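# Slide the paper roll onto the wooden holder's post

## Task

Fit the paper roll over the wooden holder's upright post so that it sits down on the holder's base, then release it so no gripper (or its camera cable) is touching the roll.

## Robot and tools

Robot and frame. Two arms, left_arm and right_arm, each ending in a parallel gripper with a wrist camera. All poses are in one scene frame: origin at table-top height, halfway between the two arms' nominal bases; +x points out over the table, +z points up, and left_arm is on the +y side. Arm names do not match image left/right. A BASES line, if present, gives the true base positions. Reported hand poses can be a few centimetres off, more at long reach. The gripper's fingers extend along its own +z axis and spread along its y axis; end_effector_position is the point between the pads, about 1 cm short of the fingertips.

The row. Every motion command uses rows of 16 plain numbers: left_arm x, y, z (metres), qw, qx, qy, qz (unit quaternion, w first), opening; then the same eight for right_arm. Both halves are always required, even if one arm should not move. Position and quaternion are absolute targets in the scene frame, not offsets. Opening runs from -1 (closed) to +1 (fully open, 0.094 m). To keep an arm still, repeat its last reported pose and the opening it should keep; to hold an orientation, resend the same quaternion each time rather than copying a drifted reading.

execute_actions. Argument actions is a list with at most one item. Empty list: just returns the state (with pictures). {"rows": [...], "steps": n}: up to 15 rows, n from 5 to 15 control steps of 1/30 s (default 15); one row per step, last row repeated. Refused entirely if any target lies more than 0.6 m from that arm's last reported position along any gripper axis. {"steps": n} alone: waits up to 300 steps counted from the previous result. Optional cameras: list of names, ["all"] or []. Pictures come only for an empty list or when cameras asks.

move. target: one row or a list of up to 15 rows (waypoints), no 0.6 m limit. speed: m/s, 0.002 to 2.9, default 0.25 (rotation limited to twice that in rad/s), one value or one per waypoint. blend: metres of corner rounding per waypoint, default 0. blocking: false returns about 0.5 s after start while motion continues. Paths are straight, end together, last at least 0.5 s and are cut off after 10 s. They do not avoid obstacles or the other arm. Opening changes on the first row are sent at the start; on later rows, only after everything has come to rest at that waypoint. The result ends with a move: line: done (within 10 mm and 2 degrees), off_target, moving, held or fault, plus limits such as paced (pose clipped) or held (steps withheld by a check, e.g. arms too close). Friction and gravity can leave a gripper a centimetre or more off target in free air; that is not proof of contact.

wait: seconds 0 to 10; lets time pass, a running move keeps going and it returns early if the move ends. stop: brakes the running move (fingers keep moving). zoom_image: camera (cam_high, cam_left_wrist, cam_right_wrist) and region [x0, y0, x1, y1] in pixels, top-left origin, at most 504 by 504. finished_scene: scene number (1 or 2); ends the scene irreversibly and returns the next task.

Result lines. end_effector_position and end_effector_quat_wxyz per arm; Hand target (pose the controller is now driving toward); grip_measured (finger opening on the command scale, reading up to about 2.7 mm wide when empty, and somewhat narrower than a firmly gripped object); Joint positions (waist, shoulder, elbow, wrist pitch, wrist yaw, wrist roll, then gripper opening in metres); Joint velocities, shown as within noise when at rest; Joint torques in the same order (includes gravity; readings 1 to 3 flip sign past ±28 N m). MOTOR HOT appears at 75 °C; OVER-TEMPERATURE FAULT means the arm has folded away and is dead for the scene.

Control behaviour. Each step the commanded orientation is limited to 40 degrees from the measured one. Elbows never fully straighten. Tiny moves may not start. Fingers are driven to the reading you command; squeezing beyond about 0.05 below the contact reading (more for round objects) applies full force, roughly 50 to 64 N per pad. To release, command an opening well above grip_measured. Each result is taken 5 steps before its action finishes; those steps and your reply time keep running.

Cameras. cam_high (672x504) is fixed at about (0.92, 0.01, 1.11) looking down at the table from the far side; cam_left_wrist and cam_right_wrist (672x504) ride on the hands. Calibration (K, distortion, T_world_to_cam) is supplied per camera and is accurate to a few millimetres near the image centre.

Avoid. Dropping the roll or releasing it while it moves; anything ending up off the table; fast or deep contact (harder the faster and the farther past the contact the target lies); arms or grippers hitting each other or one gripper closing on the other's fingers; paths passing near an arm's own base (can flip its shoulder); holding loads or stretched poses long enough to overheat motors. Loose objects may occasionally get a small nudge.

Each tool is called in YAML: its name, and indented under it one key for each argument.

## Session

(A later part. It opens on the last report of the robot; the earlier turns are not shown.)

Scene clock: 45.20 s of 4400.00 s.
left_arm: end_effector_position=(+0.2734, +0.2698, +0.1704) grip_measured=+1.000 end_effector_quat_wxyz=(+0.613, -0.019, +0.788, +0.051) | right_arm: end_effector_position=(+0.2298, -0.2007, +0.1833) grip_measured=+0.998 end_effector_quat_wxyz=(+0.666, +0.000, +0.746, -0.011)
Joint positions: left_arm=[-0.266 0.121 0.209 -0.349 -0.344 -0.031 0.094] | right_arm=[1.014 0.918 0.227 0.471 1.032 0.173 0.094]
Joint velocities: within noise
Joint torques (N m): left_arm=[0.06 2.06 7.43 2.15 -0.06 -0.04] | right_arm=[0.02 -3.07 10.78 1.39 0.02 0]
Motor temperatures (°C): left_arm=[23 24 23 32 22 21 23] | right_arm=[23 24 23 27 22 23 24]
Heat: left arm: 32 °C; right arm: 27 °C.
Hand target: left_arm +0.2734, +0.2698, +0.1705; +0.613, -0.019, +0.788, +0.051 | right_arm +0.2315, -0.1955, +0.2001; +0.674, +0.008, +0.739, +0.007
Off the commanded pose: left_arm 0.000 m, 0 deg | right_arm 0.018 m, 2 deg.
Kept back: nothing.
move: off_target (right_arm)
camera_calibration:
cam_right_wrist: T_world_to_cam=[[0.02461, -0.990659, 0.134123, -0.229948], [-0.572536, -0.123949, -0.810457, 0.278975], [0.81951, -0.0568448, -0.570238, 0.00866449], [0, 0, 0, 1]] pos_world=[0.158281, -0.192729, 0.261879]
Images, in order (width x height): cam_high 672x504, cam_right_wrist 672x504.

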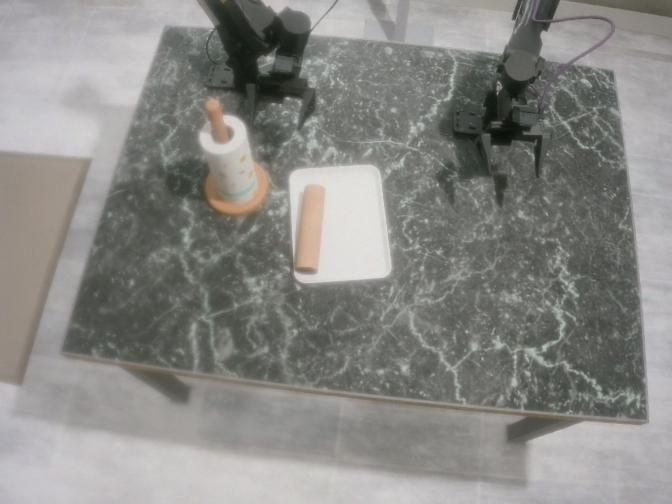

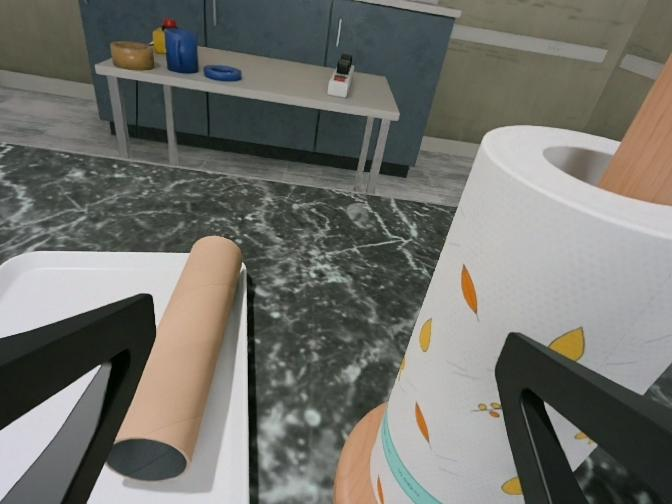

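move:
  target: [0.2734, 0.2698, 0.1704, 0.613, -0.019, 0.788, 0.051, 1.0, 0.228, -0.145, 0.195, 0.6737, 0.0077, 0.7390, 0.0071, 1.0]
  speed: 0.2
  cameras: ["cam_high"]

zoom_image:
  camera: "cam_high"
  region: [180, 90, 280, 220]

Scene clock: 46.50 s of 4400.00 s.
left_arm: end_effector_position=(+0.2734, +0.2698, +0.1704) grip_measured=+1.000 end_effector_quat_wxyz=(+0.613, -0.019, +0.788, +0.051) | right_arm: end_effector_position=(+0.2262, -0.1500, +0.1831) grip_measured=+0.998 end_effector_quat_wxyz=(+0.666, -0.011, +0.746, -0.004)
Joint positions: left_arm=[-0.266 0.121 0.209 -0.349 -0.344 -0.031 0.094] | right_arm=[1.152 1.171 0.345 0.552 1.142 0.231 0.094]
Joint velocities: within noise
Joint torques (N m): left_arm=[0.01 2.1 7.38 2.17 -0.06 -0.03] | right_arm=[0.53 -2.3 9.7 1.62 0.37 0.12]
Motor temperatures (°C): left_arm=[23 24 23 33 22 21 23] | right_arm=[23 24 23 27 22 23 24]
Heat: left arm: 33 °C; right arm: 27 °C.
Hand target: left_arm +0.2734, +0.2698, +0.1705; +0.613, -0.019, +0.788, +0.051 | right_arm +0.2277, -0.1453, +0.1947; +0.673, +0.008, +0.739, +0.007
Off the commanded pose: left_arm 0.000 m, 0 deg | right_arm 0.013 m, 3 deg.
Kept back: nothing.
move: off_target (right_arm)
Images, in order (width x height): cam_high 672x504.

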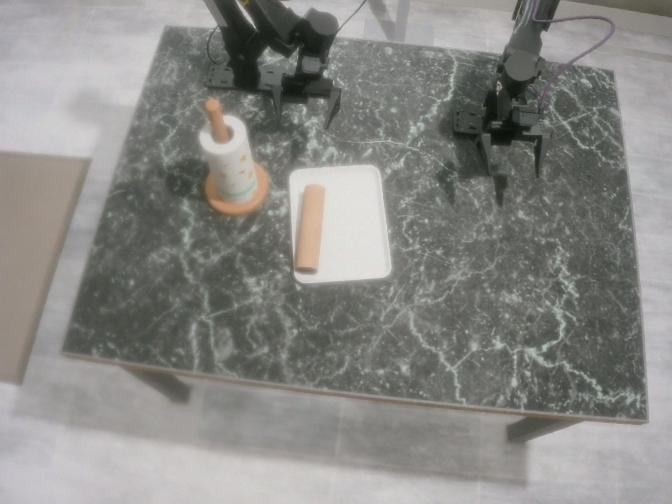

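Scaled by 3.877 from the camera's 672x504 image, which has a finer 960x720 frame.

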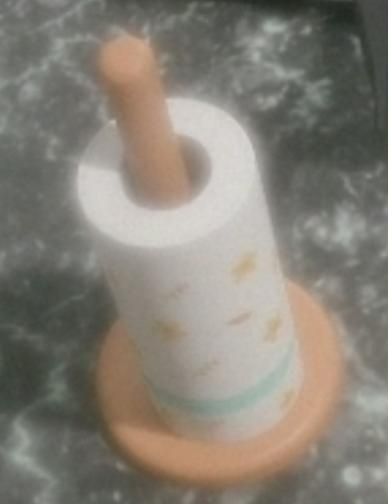

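finished_scene:
  scene: 2

The scene is finished: the task was done.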